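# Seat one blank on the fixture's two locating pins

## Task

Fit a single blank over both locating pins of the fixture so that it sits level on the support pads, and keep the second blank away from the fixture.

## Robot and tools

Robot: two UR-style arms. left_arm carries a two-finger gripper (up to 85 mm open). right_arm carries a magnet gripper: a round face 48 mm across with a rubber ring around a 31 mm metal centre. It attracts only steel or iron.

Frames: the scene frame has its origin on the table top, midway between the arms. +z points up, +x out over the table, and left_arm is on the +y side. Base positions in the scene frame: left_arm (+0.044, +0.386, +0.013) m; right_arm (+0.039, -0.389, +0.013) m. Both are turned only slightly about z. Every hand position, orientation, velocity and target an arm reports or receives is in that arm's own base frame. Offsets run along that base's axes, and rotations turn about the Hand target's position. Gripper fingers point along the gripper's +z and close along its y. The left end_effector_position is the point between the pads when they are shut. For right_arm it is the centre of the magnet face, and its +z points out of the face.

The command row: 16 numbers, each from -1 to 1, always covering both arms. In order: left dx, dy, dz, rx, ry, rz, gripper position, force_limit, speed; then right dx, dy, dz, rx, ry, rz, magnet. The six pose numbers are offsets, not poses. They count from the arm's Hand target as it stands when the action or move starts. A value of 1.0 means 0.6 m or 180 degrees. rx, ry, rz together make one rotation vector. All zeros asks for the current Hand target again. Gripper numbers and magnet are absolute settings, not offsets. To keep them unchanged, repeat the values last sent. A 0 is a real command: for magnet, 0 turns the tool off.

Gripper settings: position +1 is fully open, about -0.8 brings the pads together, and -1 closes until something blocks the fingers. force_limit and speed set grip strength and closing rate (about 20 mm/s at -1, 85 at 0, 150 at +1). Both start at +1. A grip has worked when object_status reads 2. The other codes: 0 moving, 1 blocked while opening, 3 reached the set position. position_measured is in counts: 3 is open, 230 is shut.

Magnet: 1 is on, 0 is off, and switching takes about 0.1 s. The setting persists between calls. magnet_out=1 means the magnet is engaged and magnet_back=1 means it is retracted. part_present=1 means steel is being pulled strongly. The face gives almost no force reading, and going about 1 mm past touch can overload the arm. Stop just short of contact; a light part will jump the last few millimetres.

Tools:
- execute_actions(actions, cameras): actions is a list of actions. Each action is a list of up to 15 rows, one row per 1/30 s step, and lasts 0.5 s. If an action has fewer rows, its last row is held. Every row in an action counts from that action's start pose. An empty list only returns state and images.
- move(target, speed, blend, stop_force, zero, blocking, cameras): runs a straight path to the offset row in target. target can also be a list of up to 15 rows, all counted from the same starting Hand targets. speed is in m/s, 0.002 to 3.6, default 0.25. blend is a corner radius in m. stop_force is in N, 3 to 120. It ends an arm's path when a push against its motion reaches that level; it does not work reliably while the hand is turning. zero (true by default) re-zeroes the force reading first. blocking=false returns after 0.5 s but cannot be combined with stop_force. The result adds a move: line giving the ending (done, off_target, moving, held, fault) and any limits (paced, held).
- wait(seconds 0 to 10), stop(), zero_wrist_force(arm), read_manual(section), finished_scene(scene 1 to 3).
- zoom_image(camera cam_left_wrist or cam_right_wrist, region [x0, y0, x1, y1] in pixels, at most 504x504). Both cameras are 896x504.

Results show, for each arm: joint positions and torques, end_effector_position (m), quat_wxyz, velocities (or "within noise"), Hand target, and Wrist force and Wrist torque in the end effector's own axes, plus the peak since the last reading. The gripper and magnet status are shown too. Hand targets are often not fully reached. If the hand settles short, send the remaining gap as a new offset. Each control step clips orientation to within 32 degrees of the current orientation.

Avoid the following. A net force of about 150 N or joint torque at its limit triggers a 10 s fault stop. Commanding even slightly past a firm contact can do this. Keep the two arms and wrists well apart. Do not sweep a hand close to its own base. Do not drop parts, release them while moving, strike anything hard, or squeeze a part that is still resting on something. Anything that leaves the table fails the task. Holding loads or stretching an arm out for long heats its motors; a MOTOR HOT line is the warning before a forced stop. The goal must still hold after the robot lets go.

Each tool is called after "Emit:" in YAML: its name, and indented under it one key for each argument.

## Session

Emit:
execute_actions:
  actions: []

Scene clock: 0.00 s.
left_arm: end_effector_position=(+0.2958, +0.4978, +0.3319) position_measured=3 object_status=3 end_effector_quat_wxyz=(-0.106, +0.149, +0.983, -0.021) | right_arm: end_effector_position=(+0.4243, -0.0191, +0.3698) magnet_out=0 magnet_back=1 part_present=0 end_effector_quat_wxyz=(-0.446, +0.886, -0.026, +0.125)
Joint positions: left_arm=[0.739 -1.316 1.251 -1.336 -1.433 1.028] | right_arm=[-0.762 -1.764 1.874 -1.114 -0.744 -0.957]
Joint velocities: within noise
Joint torques (N m): no reading
Motor temperatures (°C): left_arm=[30 24 27 29 37 30] | right_arm=[35 31 30 44 31 38]
Wrist force (N): no reading
Wrist torque (N m): no reading
Wrist force, peak (N): no reading
Hand target: left_arm +0.2958, +0.4978, +0.3319; -0.106, +0.149, +0.983, -0.021 | right_arm +0.4243, -0.0191, +0.3698; -0.446, +0.886, -0.026, +0.125

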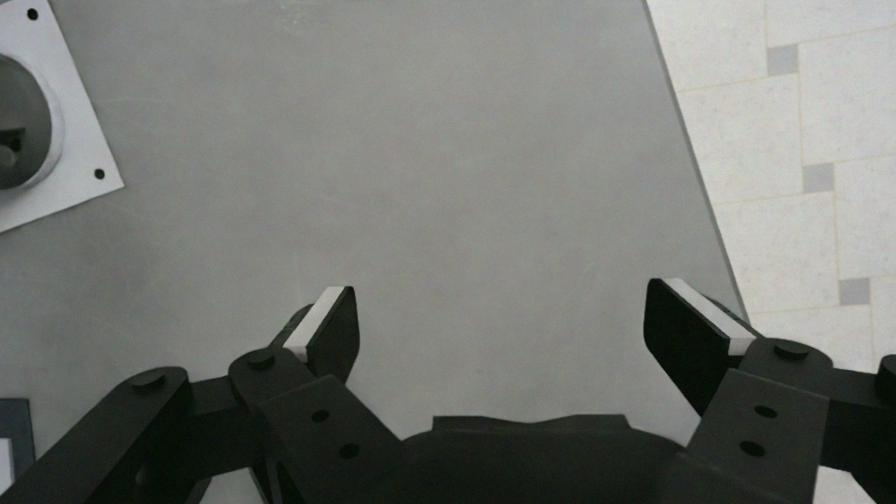

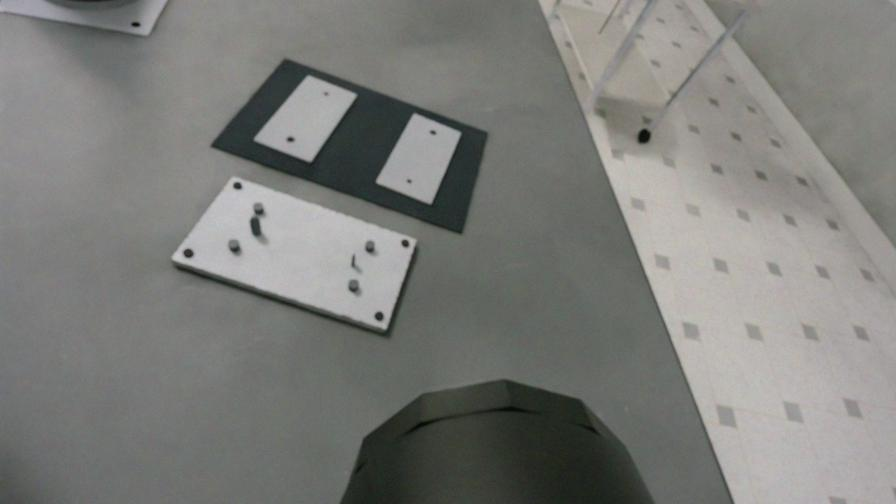

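Emit:
move:
  target: [0,0,0,0,0,0,1,1,1,-0.04,0.52,0.1,-0.2929,0.0914,0,0]
  speed: 0.5
  cameras: ["cam_right_wrist"]

Scene clock: 2.33 s.
left_arm: end_effector_position=(+0.2958, +0.4978, +0.3319) position_measured=3 object_status=3 end_effector_quat_wxyz=(-0.106, +0.149, +0.983, -0.021) | right_arm: end_effector_position=(+0.4003, +0.2929, +0.4298) magnet_out=0 magnet_back=1 part_present=0 end_effector_quat_wxyz=(+0.001, +1.000, -0.029, +0.000)
Joint positions: left_arm=[0.739 -1.316 1.251 -1.336 -1.433 1.028] | right_arm=[0.36 -1.599 1.495 -1.466 -1.572 0.419]
Joint velocities: within noise
Joint torques (N m): left_arm=[0.26 -39.16 -25.59 -2.56 0.99 0.39] | right_arm=[7.05 -16.2 -35.22 -1.06 -1.21 1.44]
Motor temperatures (°C): left_arm=[30 24 27 29 37 30] | right_arm=[35 31 29 44 31 38]
Wrist force (N): left_arm=[0.0 0.0 0.1] | right_arm=[-0.5 -0.8 -0.9]
Wrist torque (N m): left_arm=[-0.01 0.00 0.00] | right_arm=[0.07 0.00 -0.21]
Wrist force, peak (N): left_arm=[0.1 0.3 0.1] | right_arm=[-1.1 -3.1 -0.4]
Hand target: left_arm +0.2958, +0.4978, +0.3319; -0.106, +0.149, +0.983, -0.021 | right_arm +0.4003, +0.2929, +0.4298; +0.001, +1.000, -0.030, +0.000
Off the commanded pose: left_arm 0.000 m, 0 deg | right_arm 0.000 m, 0 deg.
move: done
Images, in order (width x height): cam_right_wrist 896x504.

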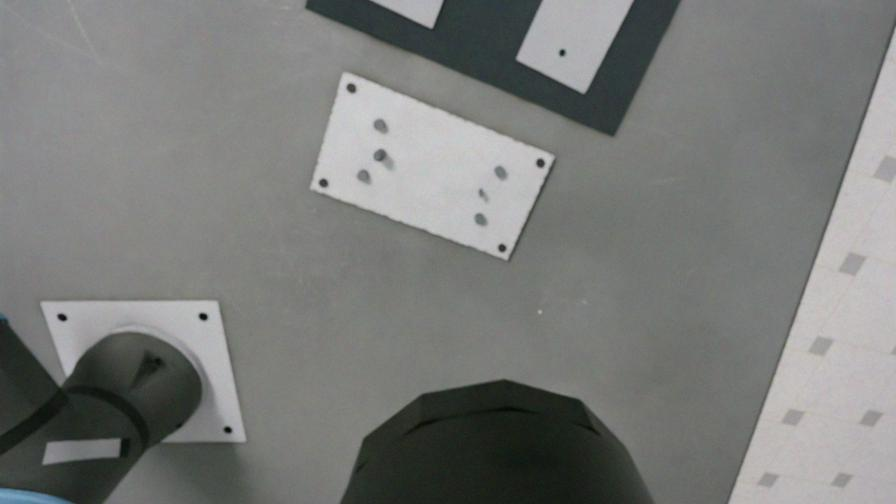

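Emit:
move:
  target: [0,0,0,0,0,0,1,1,1,0.06,0.26,0,0,0,0,0]
  speed: 0.4
  cameras: ["cam_right_wrist"]

Scene clock: 3.80 s.
left_arm: end_effector_position=(+0.2958, +0.4978, +0.3319) position_measured=3 object_status=3 end_effector_quat_wxyz=(-0.106, +0.149, +0.983, -0.021) | right_arm: end_effector_position=(+0.4363, +0.4489, +0.4298) magnet_out=0 magnet_back=1 part_present=0 end_effector_quat_wxyz=(+0.001, +1.000, -0.030, +0.000)
Joint positions: left_arm=[0.739 -1.316 1.251 -1.336 -1.433 1.028] | right_arm=[0.585 -1.274 1.122 -1.418 -1.571 0.644]
Joint velocities: within noise
Joint torques (N m): left_arm=[-0.48 -39.59 -26.49 -2.4 0.85 0.05] | right_arm=[6.32 -28.38 -35.02 -1.03 -1.48 1.71]
Motor temperatures (°C): left_arm=[30 24 27 29 37 30] | right_arm=[35 31 29 44 31 38]
Wrist force (N): left_arm=[-0.2 0.0 0.1] | right_arm=[-0.2 -1.1 -0.5]
Wrist torque (N m): left_arm=[0.00 0.03 0.00] | right_arm=[-0.04 -0.04 -0.19]
Wrist force, peak (N): left_arm=[-0.2 -0.3 0.1] | right_arm=[-0.5 -3.1 -0.2]
Hand target: left_arm +0.2958, +0.4978, +0.3319; -0.106, +0.149, +0.983, -0.021 | right_arm +0.4363, +0.4489, +0.4298; +0.001, +1.000, -0.030, +0.000
Off the commanded pose: left_arm 0.000 m, 0 deg | right_arm 0.000 m, 0 deg.
move: done
Images, in order (width x height): cam_right_wrist 896x504.

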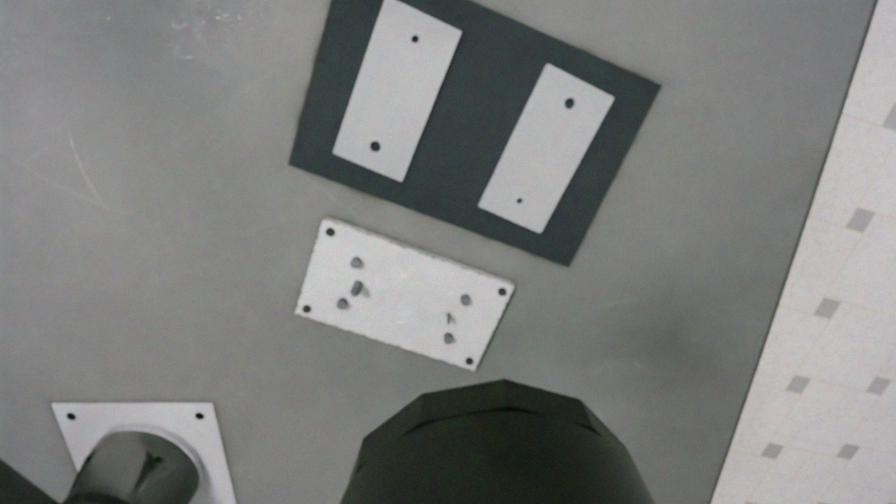

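Emit:
move:
  target: [0,0,0,0,0,0,1,1,1,-0.0205,-0.4432,-0.3,0,0,-0.1144,0]
  speed: 0.5
  cameras: ["cam_right_wrist"]

Emit:
zoom_image:
  camera: "cam_right_wrist"
  region: [380, 46, 500, 136]

Emit:
move:
  target: [0,0,0,0,0,0,1,1,1,-0.1833,0.07,0,0,0,0,0]
  speed: 0.3
  cameras: ["cam_right_wrist"]

Emit:
zoom_image:
  camera: "cam_right_wrist"
  region: [380, 46, 500, 136]

Scene clock: 5.63 s.
left_arm: end_effector_position=(+0.2958, +0.4978, +0.3319) position_measured=3 object_status=3 end_effector_quat_wxyz=(-0.106, +0.149, +0.983, -0.021) | right_arm: end_effector_position=(+0.4240, +0.1831, +0.2499) magnet_out=0 magnet_back=1 part_present=0 end_effector_quat_wxyz=(+0.001, +0.978, -0.208, +0.000)
Joint positions: left_arm=[0.739 -1.316 1.251 -1.336 -1.433 1.028] | right_arm=[0.115 -1.627 1.989 -1.931 -1.572 0.534]
Joint velocities: within noise
Joint torques (N m): left_arm=[0.45 -38.76 -26.86 -2.18 1.06 0.23] | right_arm=[-7.37 -29.25 -14.24 -4.74 1.38 -1.83]
Motor temperatures (°C): left_arm=[30 24 27 29 37 30] | right_arm=[35 31 29 44 31 38]
Wrist force (N): left_arm=[0.0 0.0 0.0] | right_arm=[-0.4 -0.8 -0.9]
Wrist torque (N m): left_arm=[0.00 0.00 0.00] | right_arm=[0.04 -0.05 -0.22]
Wrist force, peak (N): left_arm=[-0.2 0.1 -0.2] | right_arm=[-0.5 -2.8 -1.7]
Hand target: left_arm +0.2958, +0.4978, +0.3319; -0.106, +0.149, +0.983, -0.021 | right_arm +0.4240, +0.1830, +0.2498; +0.001, +0.978, -0.208, +0.000
Off the commanded pose: left_arm 0.000 m, 0 deg | right_arm 0.000 m, 0 deg.
move: done
Images, in order (width x height): cam_right_wrist 896x504.

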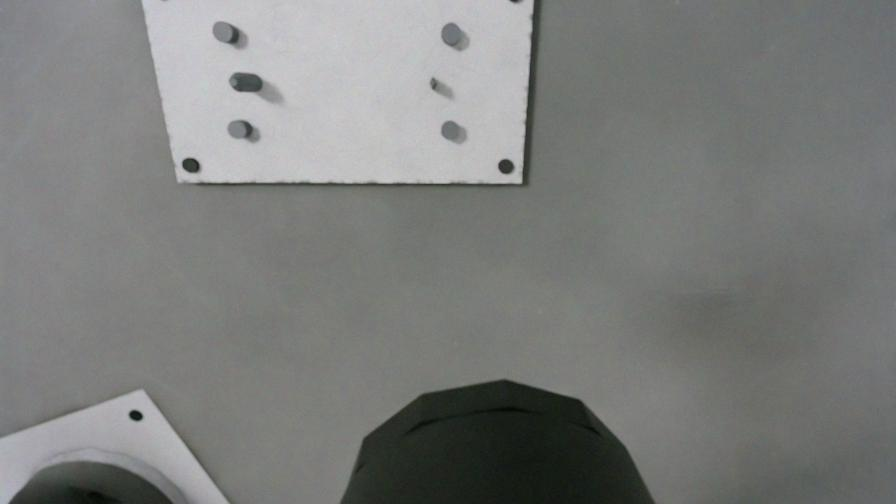

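Scaled by 4.200 from the camera's 896x504 image, which has a finer 1280x720 frame.

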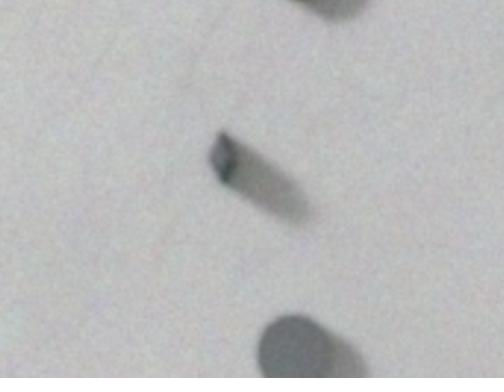

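Scene clock: 6.73 s.
left_arm: end_effector_position=(+0.2958, +0.4978, +0.3319) position_measured=3 object_status=3 end_effector_quat_wxyz=(-0.106, +0.149, +0.983, -0.021) | right_arm: end_effector_position=(+0.3142, +0.2249, +0.2498) magnet_out=0 magnet_back=1 part_present=0 end_effector_quat_wxyz=(+0.001, +0.978, -0.208, +0.000)
Joint positions: left_arm=[0.739 -1.316 1.251 -1.336 -1.433 1.028] | right_arm=[0.269 -1.828 2.154 -1.895 -1.571 0.688]
Joint velocities: within noise
Joint torques (N m): left_arm=[-2.39 -39.46 -26.22 -2.22 1.38 -0.18] | right_arm=[6.1 -19.66 -14.89 -0.97 -1.29 1.61]
Motor temperatures (°C): left_arm=[30 24 27 29 37 30] | right_arm=[35 31 29 44 31 38]
Wrist force (N): left_arm=[0.1 0.2 0.1] | right_arm=[-0.5 -1.1 -0.7]
Wrist torque (N m): left_arm=[0.03 -0.02 0.00] | right_arm=[0.03 -0.02 -0.22]
Wrist force, peak (N): left_arm=[-0.3 0.0 0.1] | right_arm=[-2.0 -1.2 -0.7]
Hand target: left_arm +0.2958, +0.4978, +0.3319; -0.106, +0.149, +0.983, -0.021 | right_arm +0.3141, +0.2250, +0.2498; +0.001, +0.978, -0.208, +0.000
Off the commanded pose: left_arm 0.000 m, 0 deg | right_arm 0.000 m, 0 deg.
move: done
Images, in order (width x height): cam_right_wrist 896x504.

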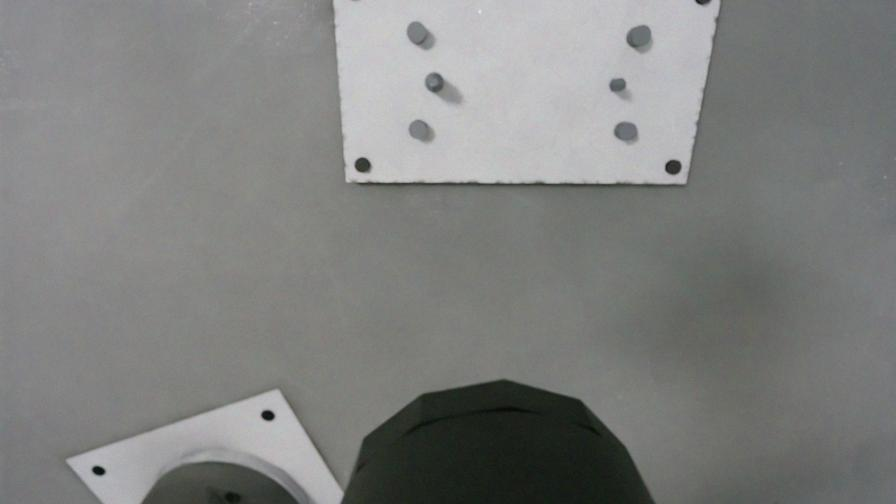

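Scaled by 4.200 from the camera's 896x504 image, which has a finer 1280x720 frame.

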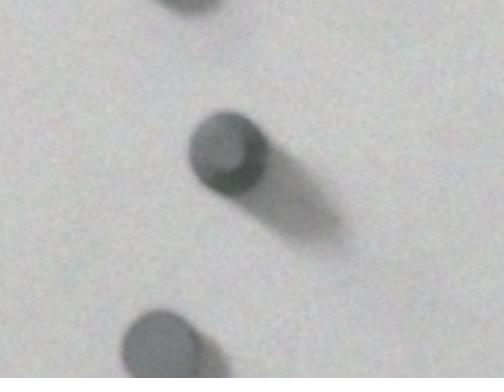

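Emit:
move:
  target: [0,0,0,0,0,0,1,1,1,0.1813,0.355,0,0,0,0.5,0]
  speed: 0.5
  cameras: ["cam_right_wrist"]

Emit:
zoom_image:
  camera: "cam_right_wrist"
  region: [380, 46, 500, 136]

Emit:
move:
  target: [0,0,0,0,0,0,1,1,1,0.0717,0.185,0,0,0,0,0]
  speed: 0.3
  cameras: ["cam_right_wrist"]

Emit:
zoom_image:
  camera: "cam_right_wrist"
  region: [380, 46, 500, 136]

Scene clock: 9.40 s.
left_arm: end_effector_position=(+0.2958, +0.4978, +0.3319) position_measured=3 object_status=3 end_effector_quat_wxyz=(-0.106, +0.149, +0.983, -0.021) | right_arm: end_effector_position=(+0.4228, +0.4380, +0.2498) magnet_out=0 magnet_back=1 part_present=0 end_effector_quat_wxyz=(+0.001, +0.839, +0.545, +0.000)
Joint positions: left_arm=[0.739 -1.316 1.251 -1.336 -1.433 1.028] | right_arm=[0.583 -1.281 1.597 -1.887 -1.572 -0.569]
Joint velocities: within noise
Joint torques (N m): left_arm=[-2.6 -40.16 -25.49 -1.88 1.43 -0.01] | right_arm=[6.84 -28.9 -34.55 -1.06 1.49 -1.9]
Motor temperatures (°C): left_arm=[30 24 27 29 37 30] | right_arm=[35 31 29 44 31 38]
Wrist force (N): left_arm=[0.0 0.0 -0.1] | right_arm=[-0.4 -0.6 -1.0]
Wrist torque (N m): left_arm=[0.00 0.00 0.00] | right_arm=[0.03 -0.05 -0.21]
Wrist force, peak (N): left_arm=[-0.2 0.0 0.3] | right_arm=[-0.6 -1.4 -1.0]
Hand target: left_arm +0.2958, +0.4978, +0.3319; -0.106, +0.149, +0.983, -0.021 | right_arm +0.4228, +0.4380, +0.2498; +0.001, +0.839, +0.545, +0.000
Off the commanded pose: left_arm 0.000 m, 0 deg | right_arm 0.000 m, 0 deg.
move: done
Images, in order (width x height): cam_right_wrist 896x504.

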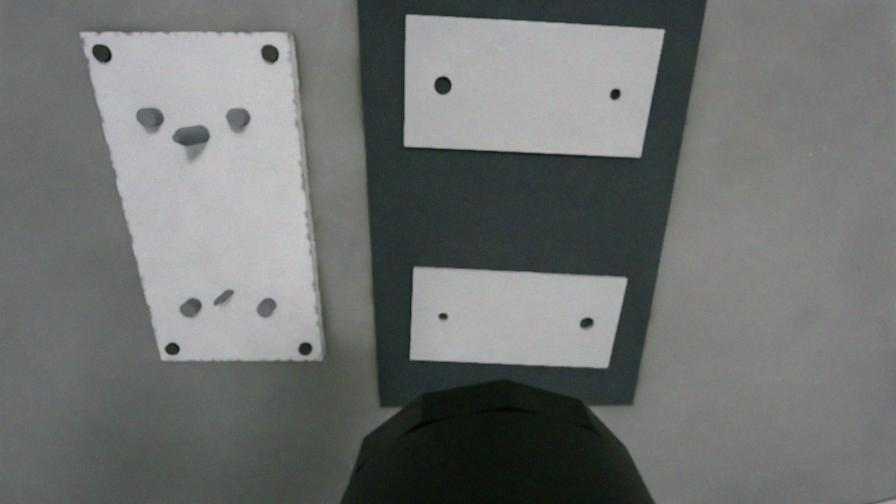

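Scaled by 4.200 from the camera's 896x504 image, which has a finer 1280x720 frame.

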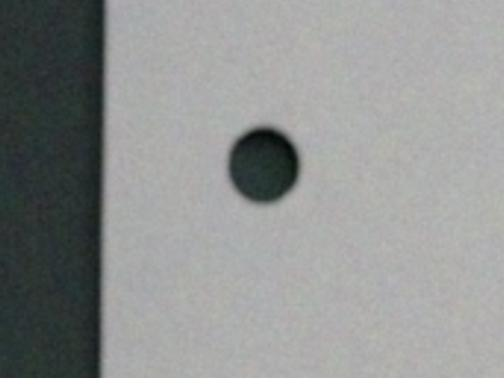

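Scene clock: 10.63 s.
left_arm: end_effector_position=(+0.2958, +0.4978, +0.3319) position_measured=3 object_status=3 end_effector_quat_wxyz=(-0.106, +0.149, +0.983, -0.021) | right_arm: end_effector_position=(+0.4658, +0.5489, +0.2498) magnet_out=0 magnet_back=1 part_present=0 end_effector_quat_wxyz=(+0.001, +0.839, +0.545, +0.000)
Joint positions: left_arm=[0.739 -1.316 1.251 -1.336 -1.433 1.028] | right_arm=[0.681 -1.018 1.214 -1.767 -1.572 -0.471]
Joint velocities: within noise
Joint torques (N m): left_arm=[-2.63 -38.13 -26.22 -2.27 1.61 0] | right_arm=[7.64 -40.53 -35.14 -1.08 -1.3 1.69]
Motor temperatures (°C): left_arm=[30 24 27 29 37 30] | right_arm=[35 31 29 44 31 38]
Wrist force (N): left_arm=[-0.2 -0.1 0.1] | right_arm=[-0.4 -0.9 -0.2]
Wrist torque (N m): left_arm=[-0.01 0.03 0.00] | right_arm=[0.03 -0.04 -0.18]
Wrist force, peak (N): left_arm=[-0.2 0.0 -0.2] | right_arm=[-1.9 -0.4 -0.9]
Hand target: left_arm +0.2958, +0.4978, +0.3319; -0.106, +0.149, +0.983, -0.021 | right_arm +0.4659, +0.5490, +0.2498; +0.001, +0.839, +0.545, +0.000
Off the commanded pose: left_arm 0.000 m, 0 deg | right_arm 0.000 m, 0 deg.
move: done
Images, in order (width x height): cam_right_wrist 896x504.

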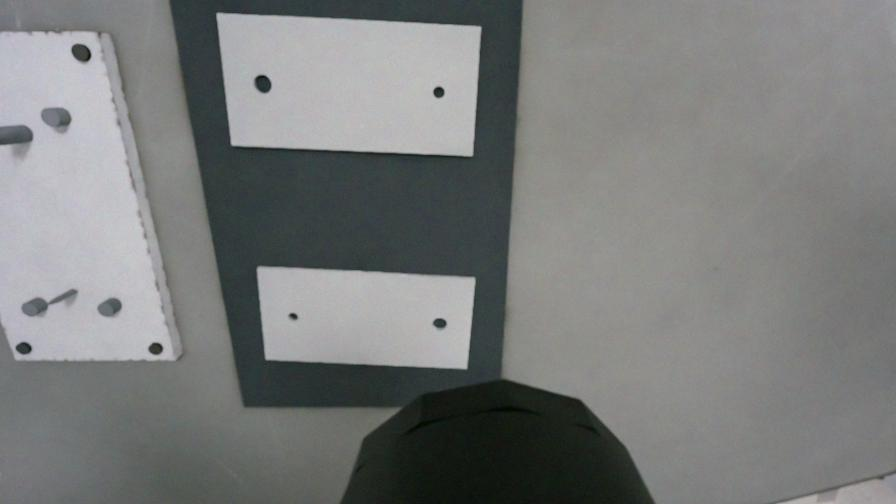

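Scaled by 4.200 from the camera's 896x504 image, which has a finer 1280x720 frame.

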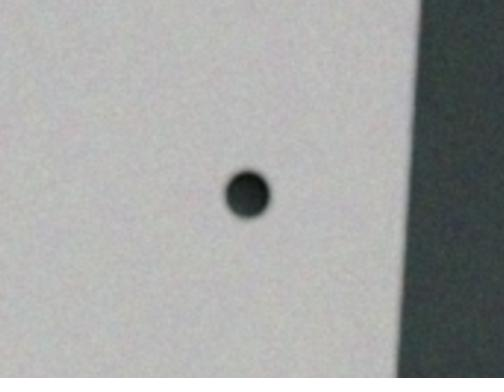

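Emit:
move:
  target:
    - [0,0,0,0,0,0,1,1,1,-0.1433,-0.064,-0.25,0,0,0,0]
    - [0,0,0,0,0,0,1,1,1,-0.1433,-0.064,-0.411,0,0,0,0]
  speed: [0.4,0.15]
  blend: [0.02,0]
  cameras: ["cam_right_wrist"]

Emit:
move:
  target: [0,0,0,0,0,0,1,1,1,0,0,-0.035,0,0,0,0]
  speed: 0.004
  stop_force: 4
  cameras: []

Emit:
execute_actions:
  actions:
    - [[0,0,0,0,0,0,1,1,1,0,0,0,0,0,0,1]]
  cameras: []

Scene clock: 12.77 s.
left_arm: end_effector_position=(+0.2958, +0.4978, +0.3319) position_measured=3 object_status=3 end_effector_quat_wxyz=(-0.106, +0.149, +0.983, -0.021) | right_arm: end_effector_position=(+0.3798, +0.5106, +0.0033) magnet_out=0 magnet_back=1 part_present=0 end_effector_quat_wxyz=(+0.001, +0.839, +0.545, +0.000)
Joint positions: left_arm=[0.739 -1.316 1.251 -1.336 -1.433 1.028] | right_arm=[0.721 -0.902 1.751 -2.42 -1.572 -0.432]
Joint velocities: within noise
Joint torques (N m): left_arm=[-4.76 -39.64 -25.68 -1.98 1.52 0.13] | right_arm=[9.25 -35.35 -26.51 -4.74 1.46 1.8]
Motor temperatures (°C): left_arm=[30 24 27 29 37 30] | right_arm=[35 31 29 44 31 38]
Wrist force (N): left_arm=[-0.1 0.1 0.0] | right_arm=[0.3 -0.9 -0.3]
Wrist torque (N m): left_arm=[0.01 0.02 0.00] | right_arm=[0.05 -0.07 -0.26]
Wrist force, peak (N): left_arm=[-0.1 -0.3 0.3] | right_arm=[0.6 0.0 -2.0]
Hand target: left_arm +0.2958, +0.4978, +0.3319; -0.106, +0.149, +0.983, -0.021 | right_arm +0.3799, +0.5106, +0.0032; +0.001, +0.839, +0.545, +0.000
Off the commanded pose: left_arm 0.000 m, 0 deg | right_arm 0.000 m, 0 deg.
move: done
Images, in order (width x height): cam_right_wrist 896x504.

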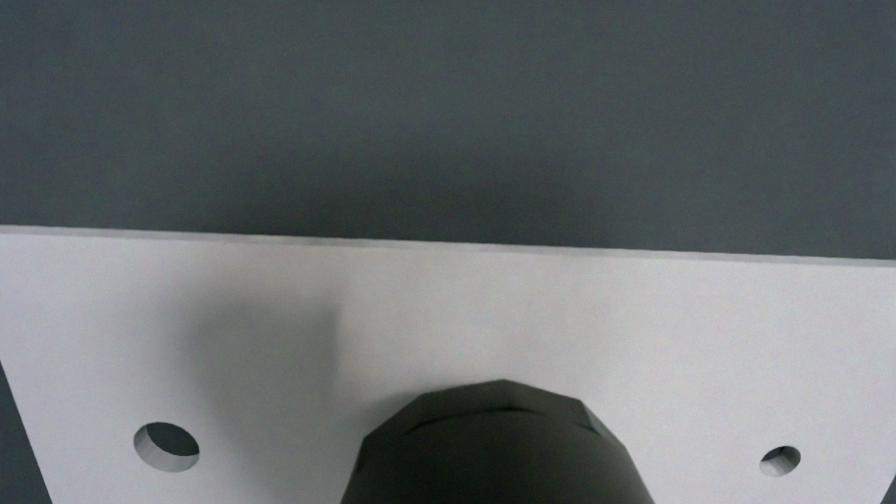

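Scene clock: 16.23 s.
left_arm: end_effector_position=(+0.2958, +0.4978, +0.3319) position_measured=3 object_status=3 end_effector_quat_wxyz=(-0.106, +0.149, +0.983, -0.021) | right_arm: end_effector_position=(+0.3799, +0.5106, -0.0064) magnet_out=0 magnet_back=1 part_present=0 end_effector_quat_wxyz=(+0.001, +0.839, +0.545, +0.000)
Joint positions: left_arm=[0.739 -1.316 1.251 -1.336 -1.433 1.028] | right_arm=[0.721 -0.884 1.753 -2.44 -1.572 -0.432]
Joint velocities: within noise
Joint torques (N m): left_arm=[-6.37 -39.41 -26.54 -1.82 1.59 0.04] | right_arm=[7.63 -50.28 -14.79 -1.09 1.21 1.56]
Motor temperatures (°C): left_arm=[30 24 27 29 37 30] | right_arm=[35 31 29 44 31 38]
Wrist force (N): left_arm=[0.0 0.0 -0.1] | right_arm=[-0.6 -0.8 -3.7]
Wrist torque (N m): left_arm=[-0.01 0.01 0.00] | right_arm=[0.08 0.01 -0.28]
Wrist force, peak (N): left_arm=[-0.1 0.0 0.3] | right_arm=[-7.0 -2.4 -12.8]
Hand target: left_arm +0.2958, +0.4978, +0.3319; -0.106, +0.149, +0.983, -0.021 | right_arm +0.3799, +0.5106, -0.0064; +0.001, +0.839, +0.545, +0.000 (not the last commanded pose)
Off the commanded pose: left_arm 0.000 m, 0 deg | right_arm 0.011 m, 0 deg.
move: contact (right_arm)
No camera images: "cameras" was empty.

Scene clock: 16.93 s.
left_arm: end_effector_position=(+0.2958, +0.4978, +0.3319) position_measured=3 object_status=3 end_effector_quat_wxyz=(-0.106, +0.149, +0.983, -0.021) | right_arm: end_effector_position=(+0.3799, +0.5106, -0.0064) magnet_out=1 magnet_back=0 part_present=1 end_effector_quat_wxyz=(+0.001, +0.839, +0.545, +0.000)
Joint positions: left_arm=[0.739 -1.316 1.251 -1.336 -1.433 1.028] | right_arm=[0.721 -0.884 1.753 -2.44 -1.572 -0.432]
Joint velocities: within noise
Joint torques (N m): left_arm=[-6.64 -40.09 -26.16 -1.59 1.28 0.09] | right_arm=[6.93 -51.19 -19.67 -2.26 0.83 1.25]
Motor temperatures (°C): left_arm=[30 24 27 29 37 30] | right_arm=[35 31 29 44 31 38]
Wrist force (N): left_arm=[0.1 -0.1 -0.2] | right_arm=[0.7 0.0 0.8]
Wrist torque (N m): left_arm=[-0.02 -0.01 0.00] | right_arm=[0.12 0.11 -0.25]
Wrist force, peak (N): left_arm=[0.1 0.2 0.2] | right_arm=[0.5 0.0 -3.7]
Hand target: left_arm +0.2958, +0.4978, +0.3319; -0.106, +0.149, +0.983, -0.021 | right_arm +0.3799, +0.5106, -0.0064; +0.001, +0.839, +0.545, +0.000
Off the commanded pose: left_arm 0.000 m, 0 deg | right_arm 0.000 m, 0 deg.
No camera images: "cameras" was empty.

Emit:
move:
  target:
    - [0,0,0,0,0,0,1,1,1,0,0,0.06,0,0,0,1]
    - [0,0,0,0,0,0,1,1,1,0.0058,-0.3953,0.15,0,0,-0.4869,1]
    - [0,0,0,0,0,0,1,1,1,0.0058,-0.3953,0.082,0,0,-0.4869,1]
  speed: [0.15,0.35,0.15]
  blend: [0.015,0.01,0]
  cameras: ["cam_right_wrist"]

Emit:
move:
  target: [0,0,0,0,0,0,1,1,1,0,0,-0.06,0,0,0,1]
  speed: 0.008
  stop_force: 6
  cameras: ["cam_right_wrist"]

Scene clock: 21.23 s.
left_arm: end_effector_position=(+0.2958, +0.4978, +0.3319) position_measured=3 object_status=3 end_effector_quat_wxyz=(-0.106, +0.149, +0.983, -0.021) | right_arm: end_effector_position=(+0.3833, +0.2734, +0.0429) magnet_out=1 magnet_back=0 part_present=1 end_effector_quat_wxyz=(+0.001, +0.982, -0.188, +0.000)
Joint positions: left_arm=[0.739 -1.316 1.251 -1.336 -1.433 1.028] | right_arm=[0.333 -1.253 2.23 -2.547 -1.571 0.71]
Joint velocities: within noise
Joint torques (N m): left_arm=[-7.93 -40.34 -26.51 -1.7 1.48 0.27] | right_arm=[-7.69 -22.97 -7.46 -5.21 -1.28 1.63]
Motor temperatures (°C): left_arm=[30 24 27 29 37 30] | right_arm=[35 31 29 44 31 38]
Wrist force (N): left_arm=[-0.2 -0.2 0.1] | right_arm=[0.2 -1.0 3.4]
Wrist torque (N m): left_arm=[-0.03 0.03 0.00] | right_arm=[0.02 -0.10 -0.23]
Wrist force, peak (N): left_arm=[-0.3 0.0 -0.3] | right_arm=[0.2 -0.7 5.2]
Hand target: left_arm +0.2958, +0.4978, +0.3319; -0.106, +0.149, +0.983, -0.021 | right_arm +0.3834, +0.2734, +0.0428; +0.001, +0.982, -0.188, +0.000
Off the commanded pose: left_arm 0.000 m, 0 deg | right_arm 0.000 m, 0 deg.
move: done
Images, in order (width x height): cam_right_wrist 896x504.

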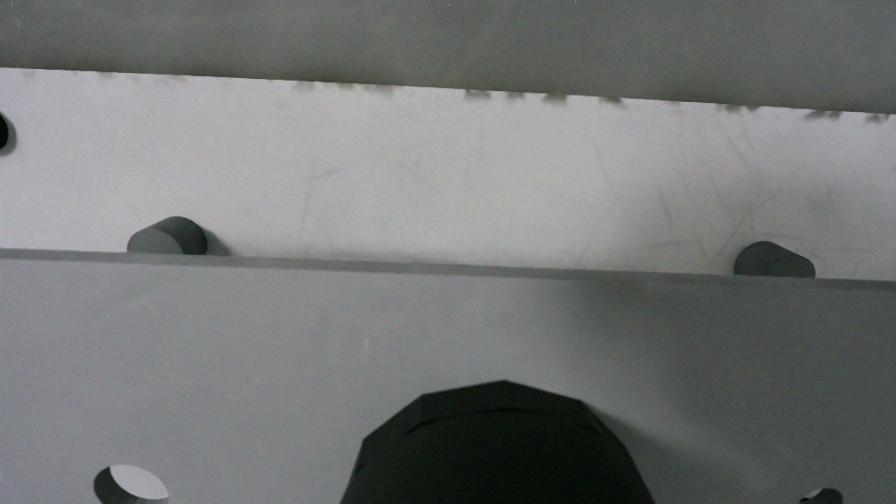

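Scene clock: 24.80 s.
left_arm: end_effector_position=(+0.2958, +0.4978, +0.3319) position_measured=3 object_status=3 end_effector_quat_wxyz=(-0.106, +0.149, +0.983, -0.021) | right_arm: end_effector_position=(+0.3833, +0.2734, +0.0244) magnet_out=1 magnet_back=0 part_present=1 end_effector_quat_wxyz=(+0.001, +0.982, -0.188, +0.000)
Joint positions: left_arm=[0.739 -1.316 1.251 -1.336 -1.433 1.028] | right_arm=[0.333 -1.206 2.24 -2.603 -1.571 0.71]
Joint velocities: within noise
Joint torques (N m): left_arm=[-10.18 -42.32 -26.46 -1.33 1.51 0.25] | right_arm=[-3.57 -40.51 -27.7 -3.01 1.94 1.58]
Motor temperatures (°C): left_arm=[30 24 27 29 37 30] | right_arm=[35 31 29 44 31 38]
Wrist force (N): left_arm=[0.1 0.0 0.1] | right_arm=[-2.7 4.1 4.6]
Wrist torque (N m): left_arm=[0.00 -0.01 0.01] | right_arm=[0.00 -0.07 -0.56]
Wrist force, peak (N): left_arm=[-0.3 0.0 0.1] | right_arm=[-2.8 6.8 -4.4]
Hand target: left_arm +0.2958, +0.4978, +0.3319; -0.106, +0.149, +0.983, -0.021 | right_arm +0.3833, +0.2734, +0.0244; +0.001, +0.982, -0.188, +0.000 (not the last commanded pose)
Off the commanded pose: left_arm 0.000 m, 0 deg | right_arm 0.018 m, 0 deg.
move: contact (right_arm)
Images, in order (width x height): cam_right_wrist 896x504.

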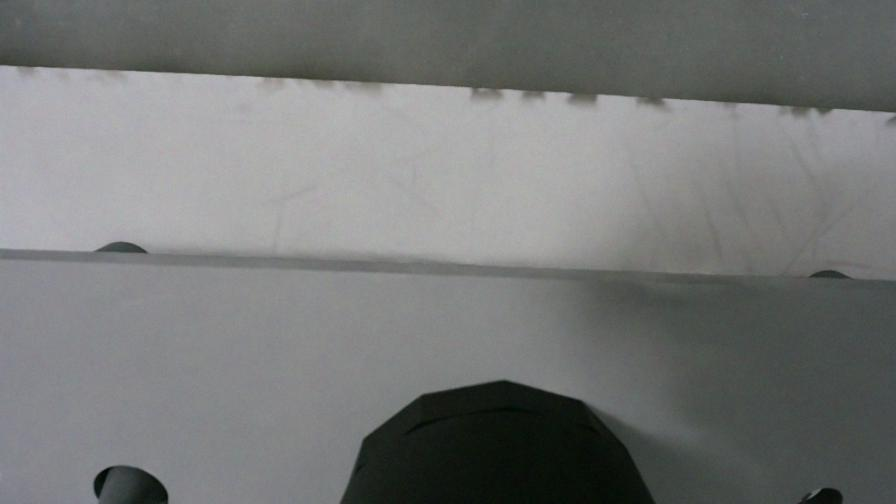

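Emit:
move:
  target: [0,0,0,0,0,0,1,1,1,-0.0008,-0.0006,0.0008,0,0,0,1]
  speed: 0.01
  cameras: []

Emit:
move:
  target: [0,0,0,0,0,0,1,1,1,0,0,-0.04,0,0,0,1]
  speed: 0.006
  stop_force: 7
  cameras: ["cam_right_wrist"]

Scene clock: 25.73 s.
left_arm: end_effector_position=(+0.2958, +0.4978, +0.3319) position_measured=3 object_status=3 end_effector_quat_wxyz=(-0.106, +0.149, +0.983, -0.021) | right_arm: end_effector_position=(+0.3829, +0.2731, +0.0248) magnet_out=1 magnet_back=0 part_present=1 end_effector_quat_wxyz=(+0.001, +0.982, -0.188, +0.000)
Joint positions: left_arm=[0.739 -1.316 1.251 -1.336 -1.433 1.028] | right_arm=[0.332 -1.208 2.241 -2.603 -1.571 0.71]
Joint velocities: within noise
Joint torques (N m): left_arm=[-8.95 -41.69 -26.03 -1.08 1.48 0.15] | right_arm=[-9.96 -39.69 -5.43 -1.63 0.19 -1.9]
Motor temperatures (°C): left_arm=[30 24 27 29 37 30] | right_arm=[35 31 29 44 31 38]
Wrist force (N): left_arm=[-0.1 -0.1 0.0] | right_arm=[0.2 -1.4 3.5]
Wrist torque (N m): left_arm=[-0.02 0.03 0.00] | right_arm=[0.01 -0.09 -0.25]
Wrist force, peak (N): left_arm=[0.0 0.2 -0.3] | right_arm=[-2.6 4.4 4.3]
Hand target: left_arm +0.2958, +0.4978, +0.3319; -0.106, +0.149, +0.983, -0.021 | right_arm +0.3829, +0.2730, +0.0249; +0.001, +0.982, -0.188, +0.000
Off the commanded pose: left_arm 0.000 m, 0 deg | right_arm 0.000 m, 0 deg.
move: done
No camera images: "cameras" was empty.

Scene clock: 29.07 s.
left_arm: end_effector_position=(+0.2958, +0.4978, +0.3319) position_measured=3 object_status=3 end_effector_quat_wxyz=(-0.106, +0.149, +0.983, -0.021) | right_arm: end_effector_position=(+0.3829, +0.2730, +0.0133) magnet_out=1 magnet_back=0 part_present=1 end_effector_quat_wxyz=(+0.001, +0.982, -0.188, +0.000)
Joint positions: left_arm=[0.739 -1.316 1.251 -1.336 -1.433 1.028] | right_arm=[0.332 -1.178 2.246 -2.638 -1.571 0.71]
Joint velocities: within noise
Joint torques (N m): left_arm=[-9.07 -41.3 -26.37 -0.95 1.65 0.36] | right_arm=[-1.25 -40.13 -19.07 -0.08 0.14 -1.92]
Motor temperatures (°C): left_arm=[30 24 27 29 37 30] | right_arm=[34 31 29 44 31 38]
Wrist force (N): left_arm=[0.2 0.1 0.0] | right_arm=[4.8 -5.1 3.2]
Wrist torque (N m): left_arm=[0.01 -0.03 0.00] | right_arm=[0.15 0.24 0.02]
Wrist force, peak (N): left_arm=[0.0 0.3 -0.2] | right_arm=[-6.4 8.9 -25.8]
Hand target: left_arm +0.2958, +0.4978, +0.3319; -0.106, +0.149, +0.983, -0.021 | right_arm +0.3829, +0.2730, +0.0133; +0.001, +0.982, -0.188, +0.000 (not the last commanded pose)
Off the commanded pose: left_arm 0.000 m, 0 deg | right_arm 0.012 m, 0 deg.
move: contact (right_arm)
Images, in order (width x height): cam_right_wrist 896x504.

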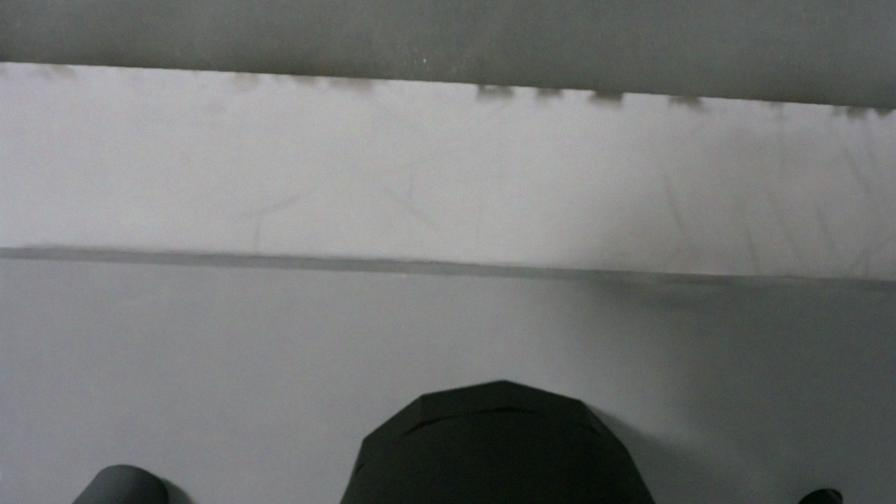

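Emit:
execute_actions:
  actions:
    - [[0,0,0,0,0,0,1,1,1,0,0,-0.0002,0,0,0,1]]
    - [[0,0,0,0,0,0,1,1,1,0,0,0,0,0,0,0]]
  cameras: []

Emit:
move:
  target:
    - [0,0,0,0,0,0,1,1,1,0,0,0.01,0,0,0,0]
    - [0,0,0,0,0,0,1,1,1,-0.02,-0.03,0.26,0,0,0,0]
  speed: [0.05,0.3]
  cameras: ["cam_right_wrist"]

Scene clock: 30.40 s.
left_arm: end_effector_position=(+0.2958, +0.4978, +0.3319) position_measured=3 object_status=3 end_effector_quat_wxyz=(-0.106, +0.149, +0.983, -0.021) | right_arm: end_effector_position=(+0.3829, +0.2730, +0.0131) magnet_out=0 magnet_back=1 part_present=0 end_effector_quat_wxyz=(+0.001, +0.982, -0.188, +0.000)
Joint positions: left_arm=[0.739 -1.316 1.251 -1.336 -1.433 1.028] | right_arm=[0.332 -1.178 2.246 -2.638 -1.571 0.71]
Joint velocities: within noise
Joint torques (N m): left_arm=[-8.64 -40.7 -26.04 -0.84 1.51 0.26] | right_arm=[-1.93 -11.78 -4.76 -3.93 0.13 -1.8]
Motor temperatures (°C): left_arm=[30 24 27 29 37 30] | right_arm=[34 31 29 44 31 38]
Wrist force (N): left_arm=[-0.1 0.0 -0.1] | right_arm=[-7.5 10.4 -27.7]
Wrist torque (N m): left_arm=[0.00 0.02 0.00] | right_arm=[0.34 0.06 -0.03]
Wrist force, peak (N): left_arm=[0.3 -0.1 0.2] | right_arm=[-7.4 10.1 -27.9]
Hand target: left_arm +0.2958, +0.4978, +0.3319; -0.106, +0.149, +0.983, -0.021 | right_arm +0.3829, +0.2730, +0.0131; +0.001, +0.982, -0.188, +0.000
Off the commanded pose: left_arm 0.000 m, 0 deg | right_arm 0.000 m, 0 deg.
No camera images: "cameras" was empty.

Scene clock: 31.83 s.
left_arm: end_effector_position=(+0.2958, +0.4978, +0.3319) position_measured=3 object_status=3 end_effector_quat_wxyz=(-0.106, +0.149, +0.983, -0.021) | right_arm: end_effector_position=(+0.3709, +0.2550, +0.1691) magnet_out=0 magnet_back=1 part_present=0 end_effector_quat_wxyz=(+0.001, +0.982, -0.188, +0.000)
Joint positions: left_arm=[0.739 -1.316 1.251 -1.336 -1.433 1.028] | right_arm=[0.302 -1.557 2.153 -2.166 -1.571 0.679]
Joint velocities: within noise
Joint torques (N m): left_arm=[-8.68 -40.81 -26.03 -0.94 1.58 0.05] | right_arm=[-7.83 -29.83 -30.88 -0.95 1.31 -1.91]
Motor temperatures (°C): left_arm=[30 24 27 29 37 30] | right_arm=[34 31 29 44 31 38]
Wrist force (N): left_arm=[0.1 -0.1 -0.1] | right_arm=[0.1 -1.6 -1.0]
Wrist torque (N m): left_arm=[-0.02 -0.01 0.00] | right_arm=[-0.05 -0.07 -0.24]
Wrist force, peak (N): left_arm=[-0.2 -0.2 0.1] | right_arm=[-7.6 10.2 -27.6]
Hand target: left_arm +0.2958, +0.4978, +0.3319; -0.106, +0.149, +0.983, -0.021 | right_arm +0.3709, +0.2550, +0.1691; +0.001, +0.982, -0.188, +0.000
Off the commanded pose: left_arm 0.000 m, 0 deg | right_arm 0.000 m, 0 deg.
move: done
Images, in order (width x height): cam_right_wrist 896x504.

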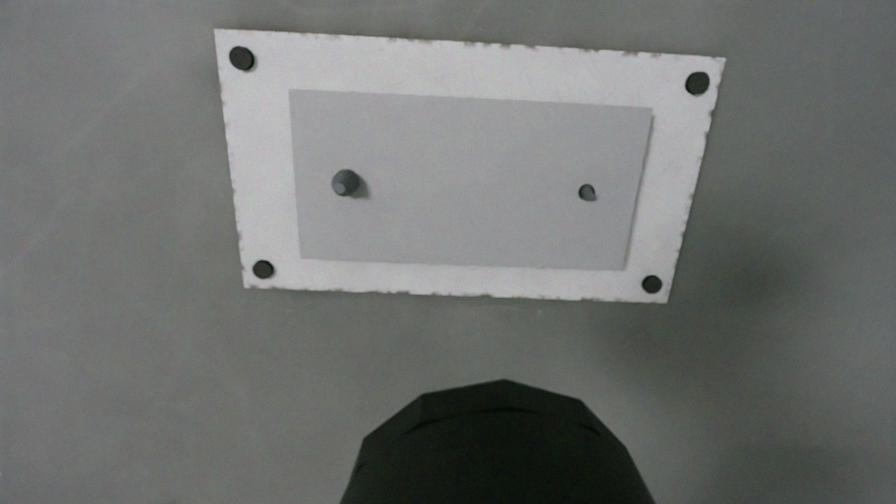

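Emit:
finished_scene:
  scene: 3

The scene is finished: the task was done.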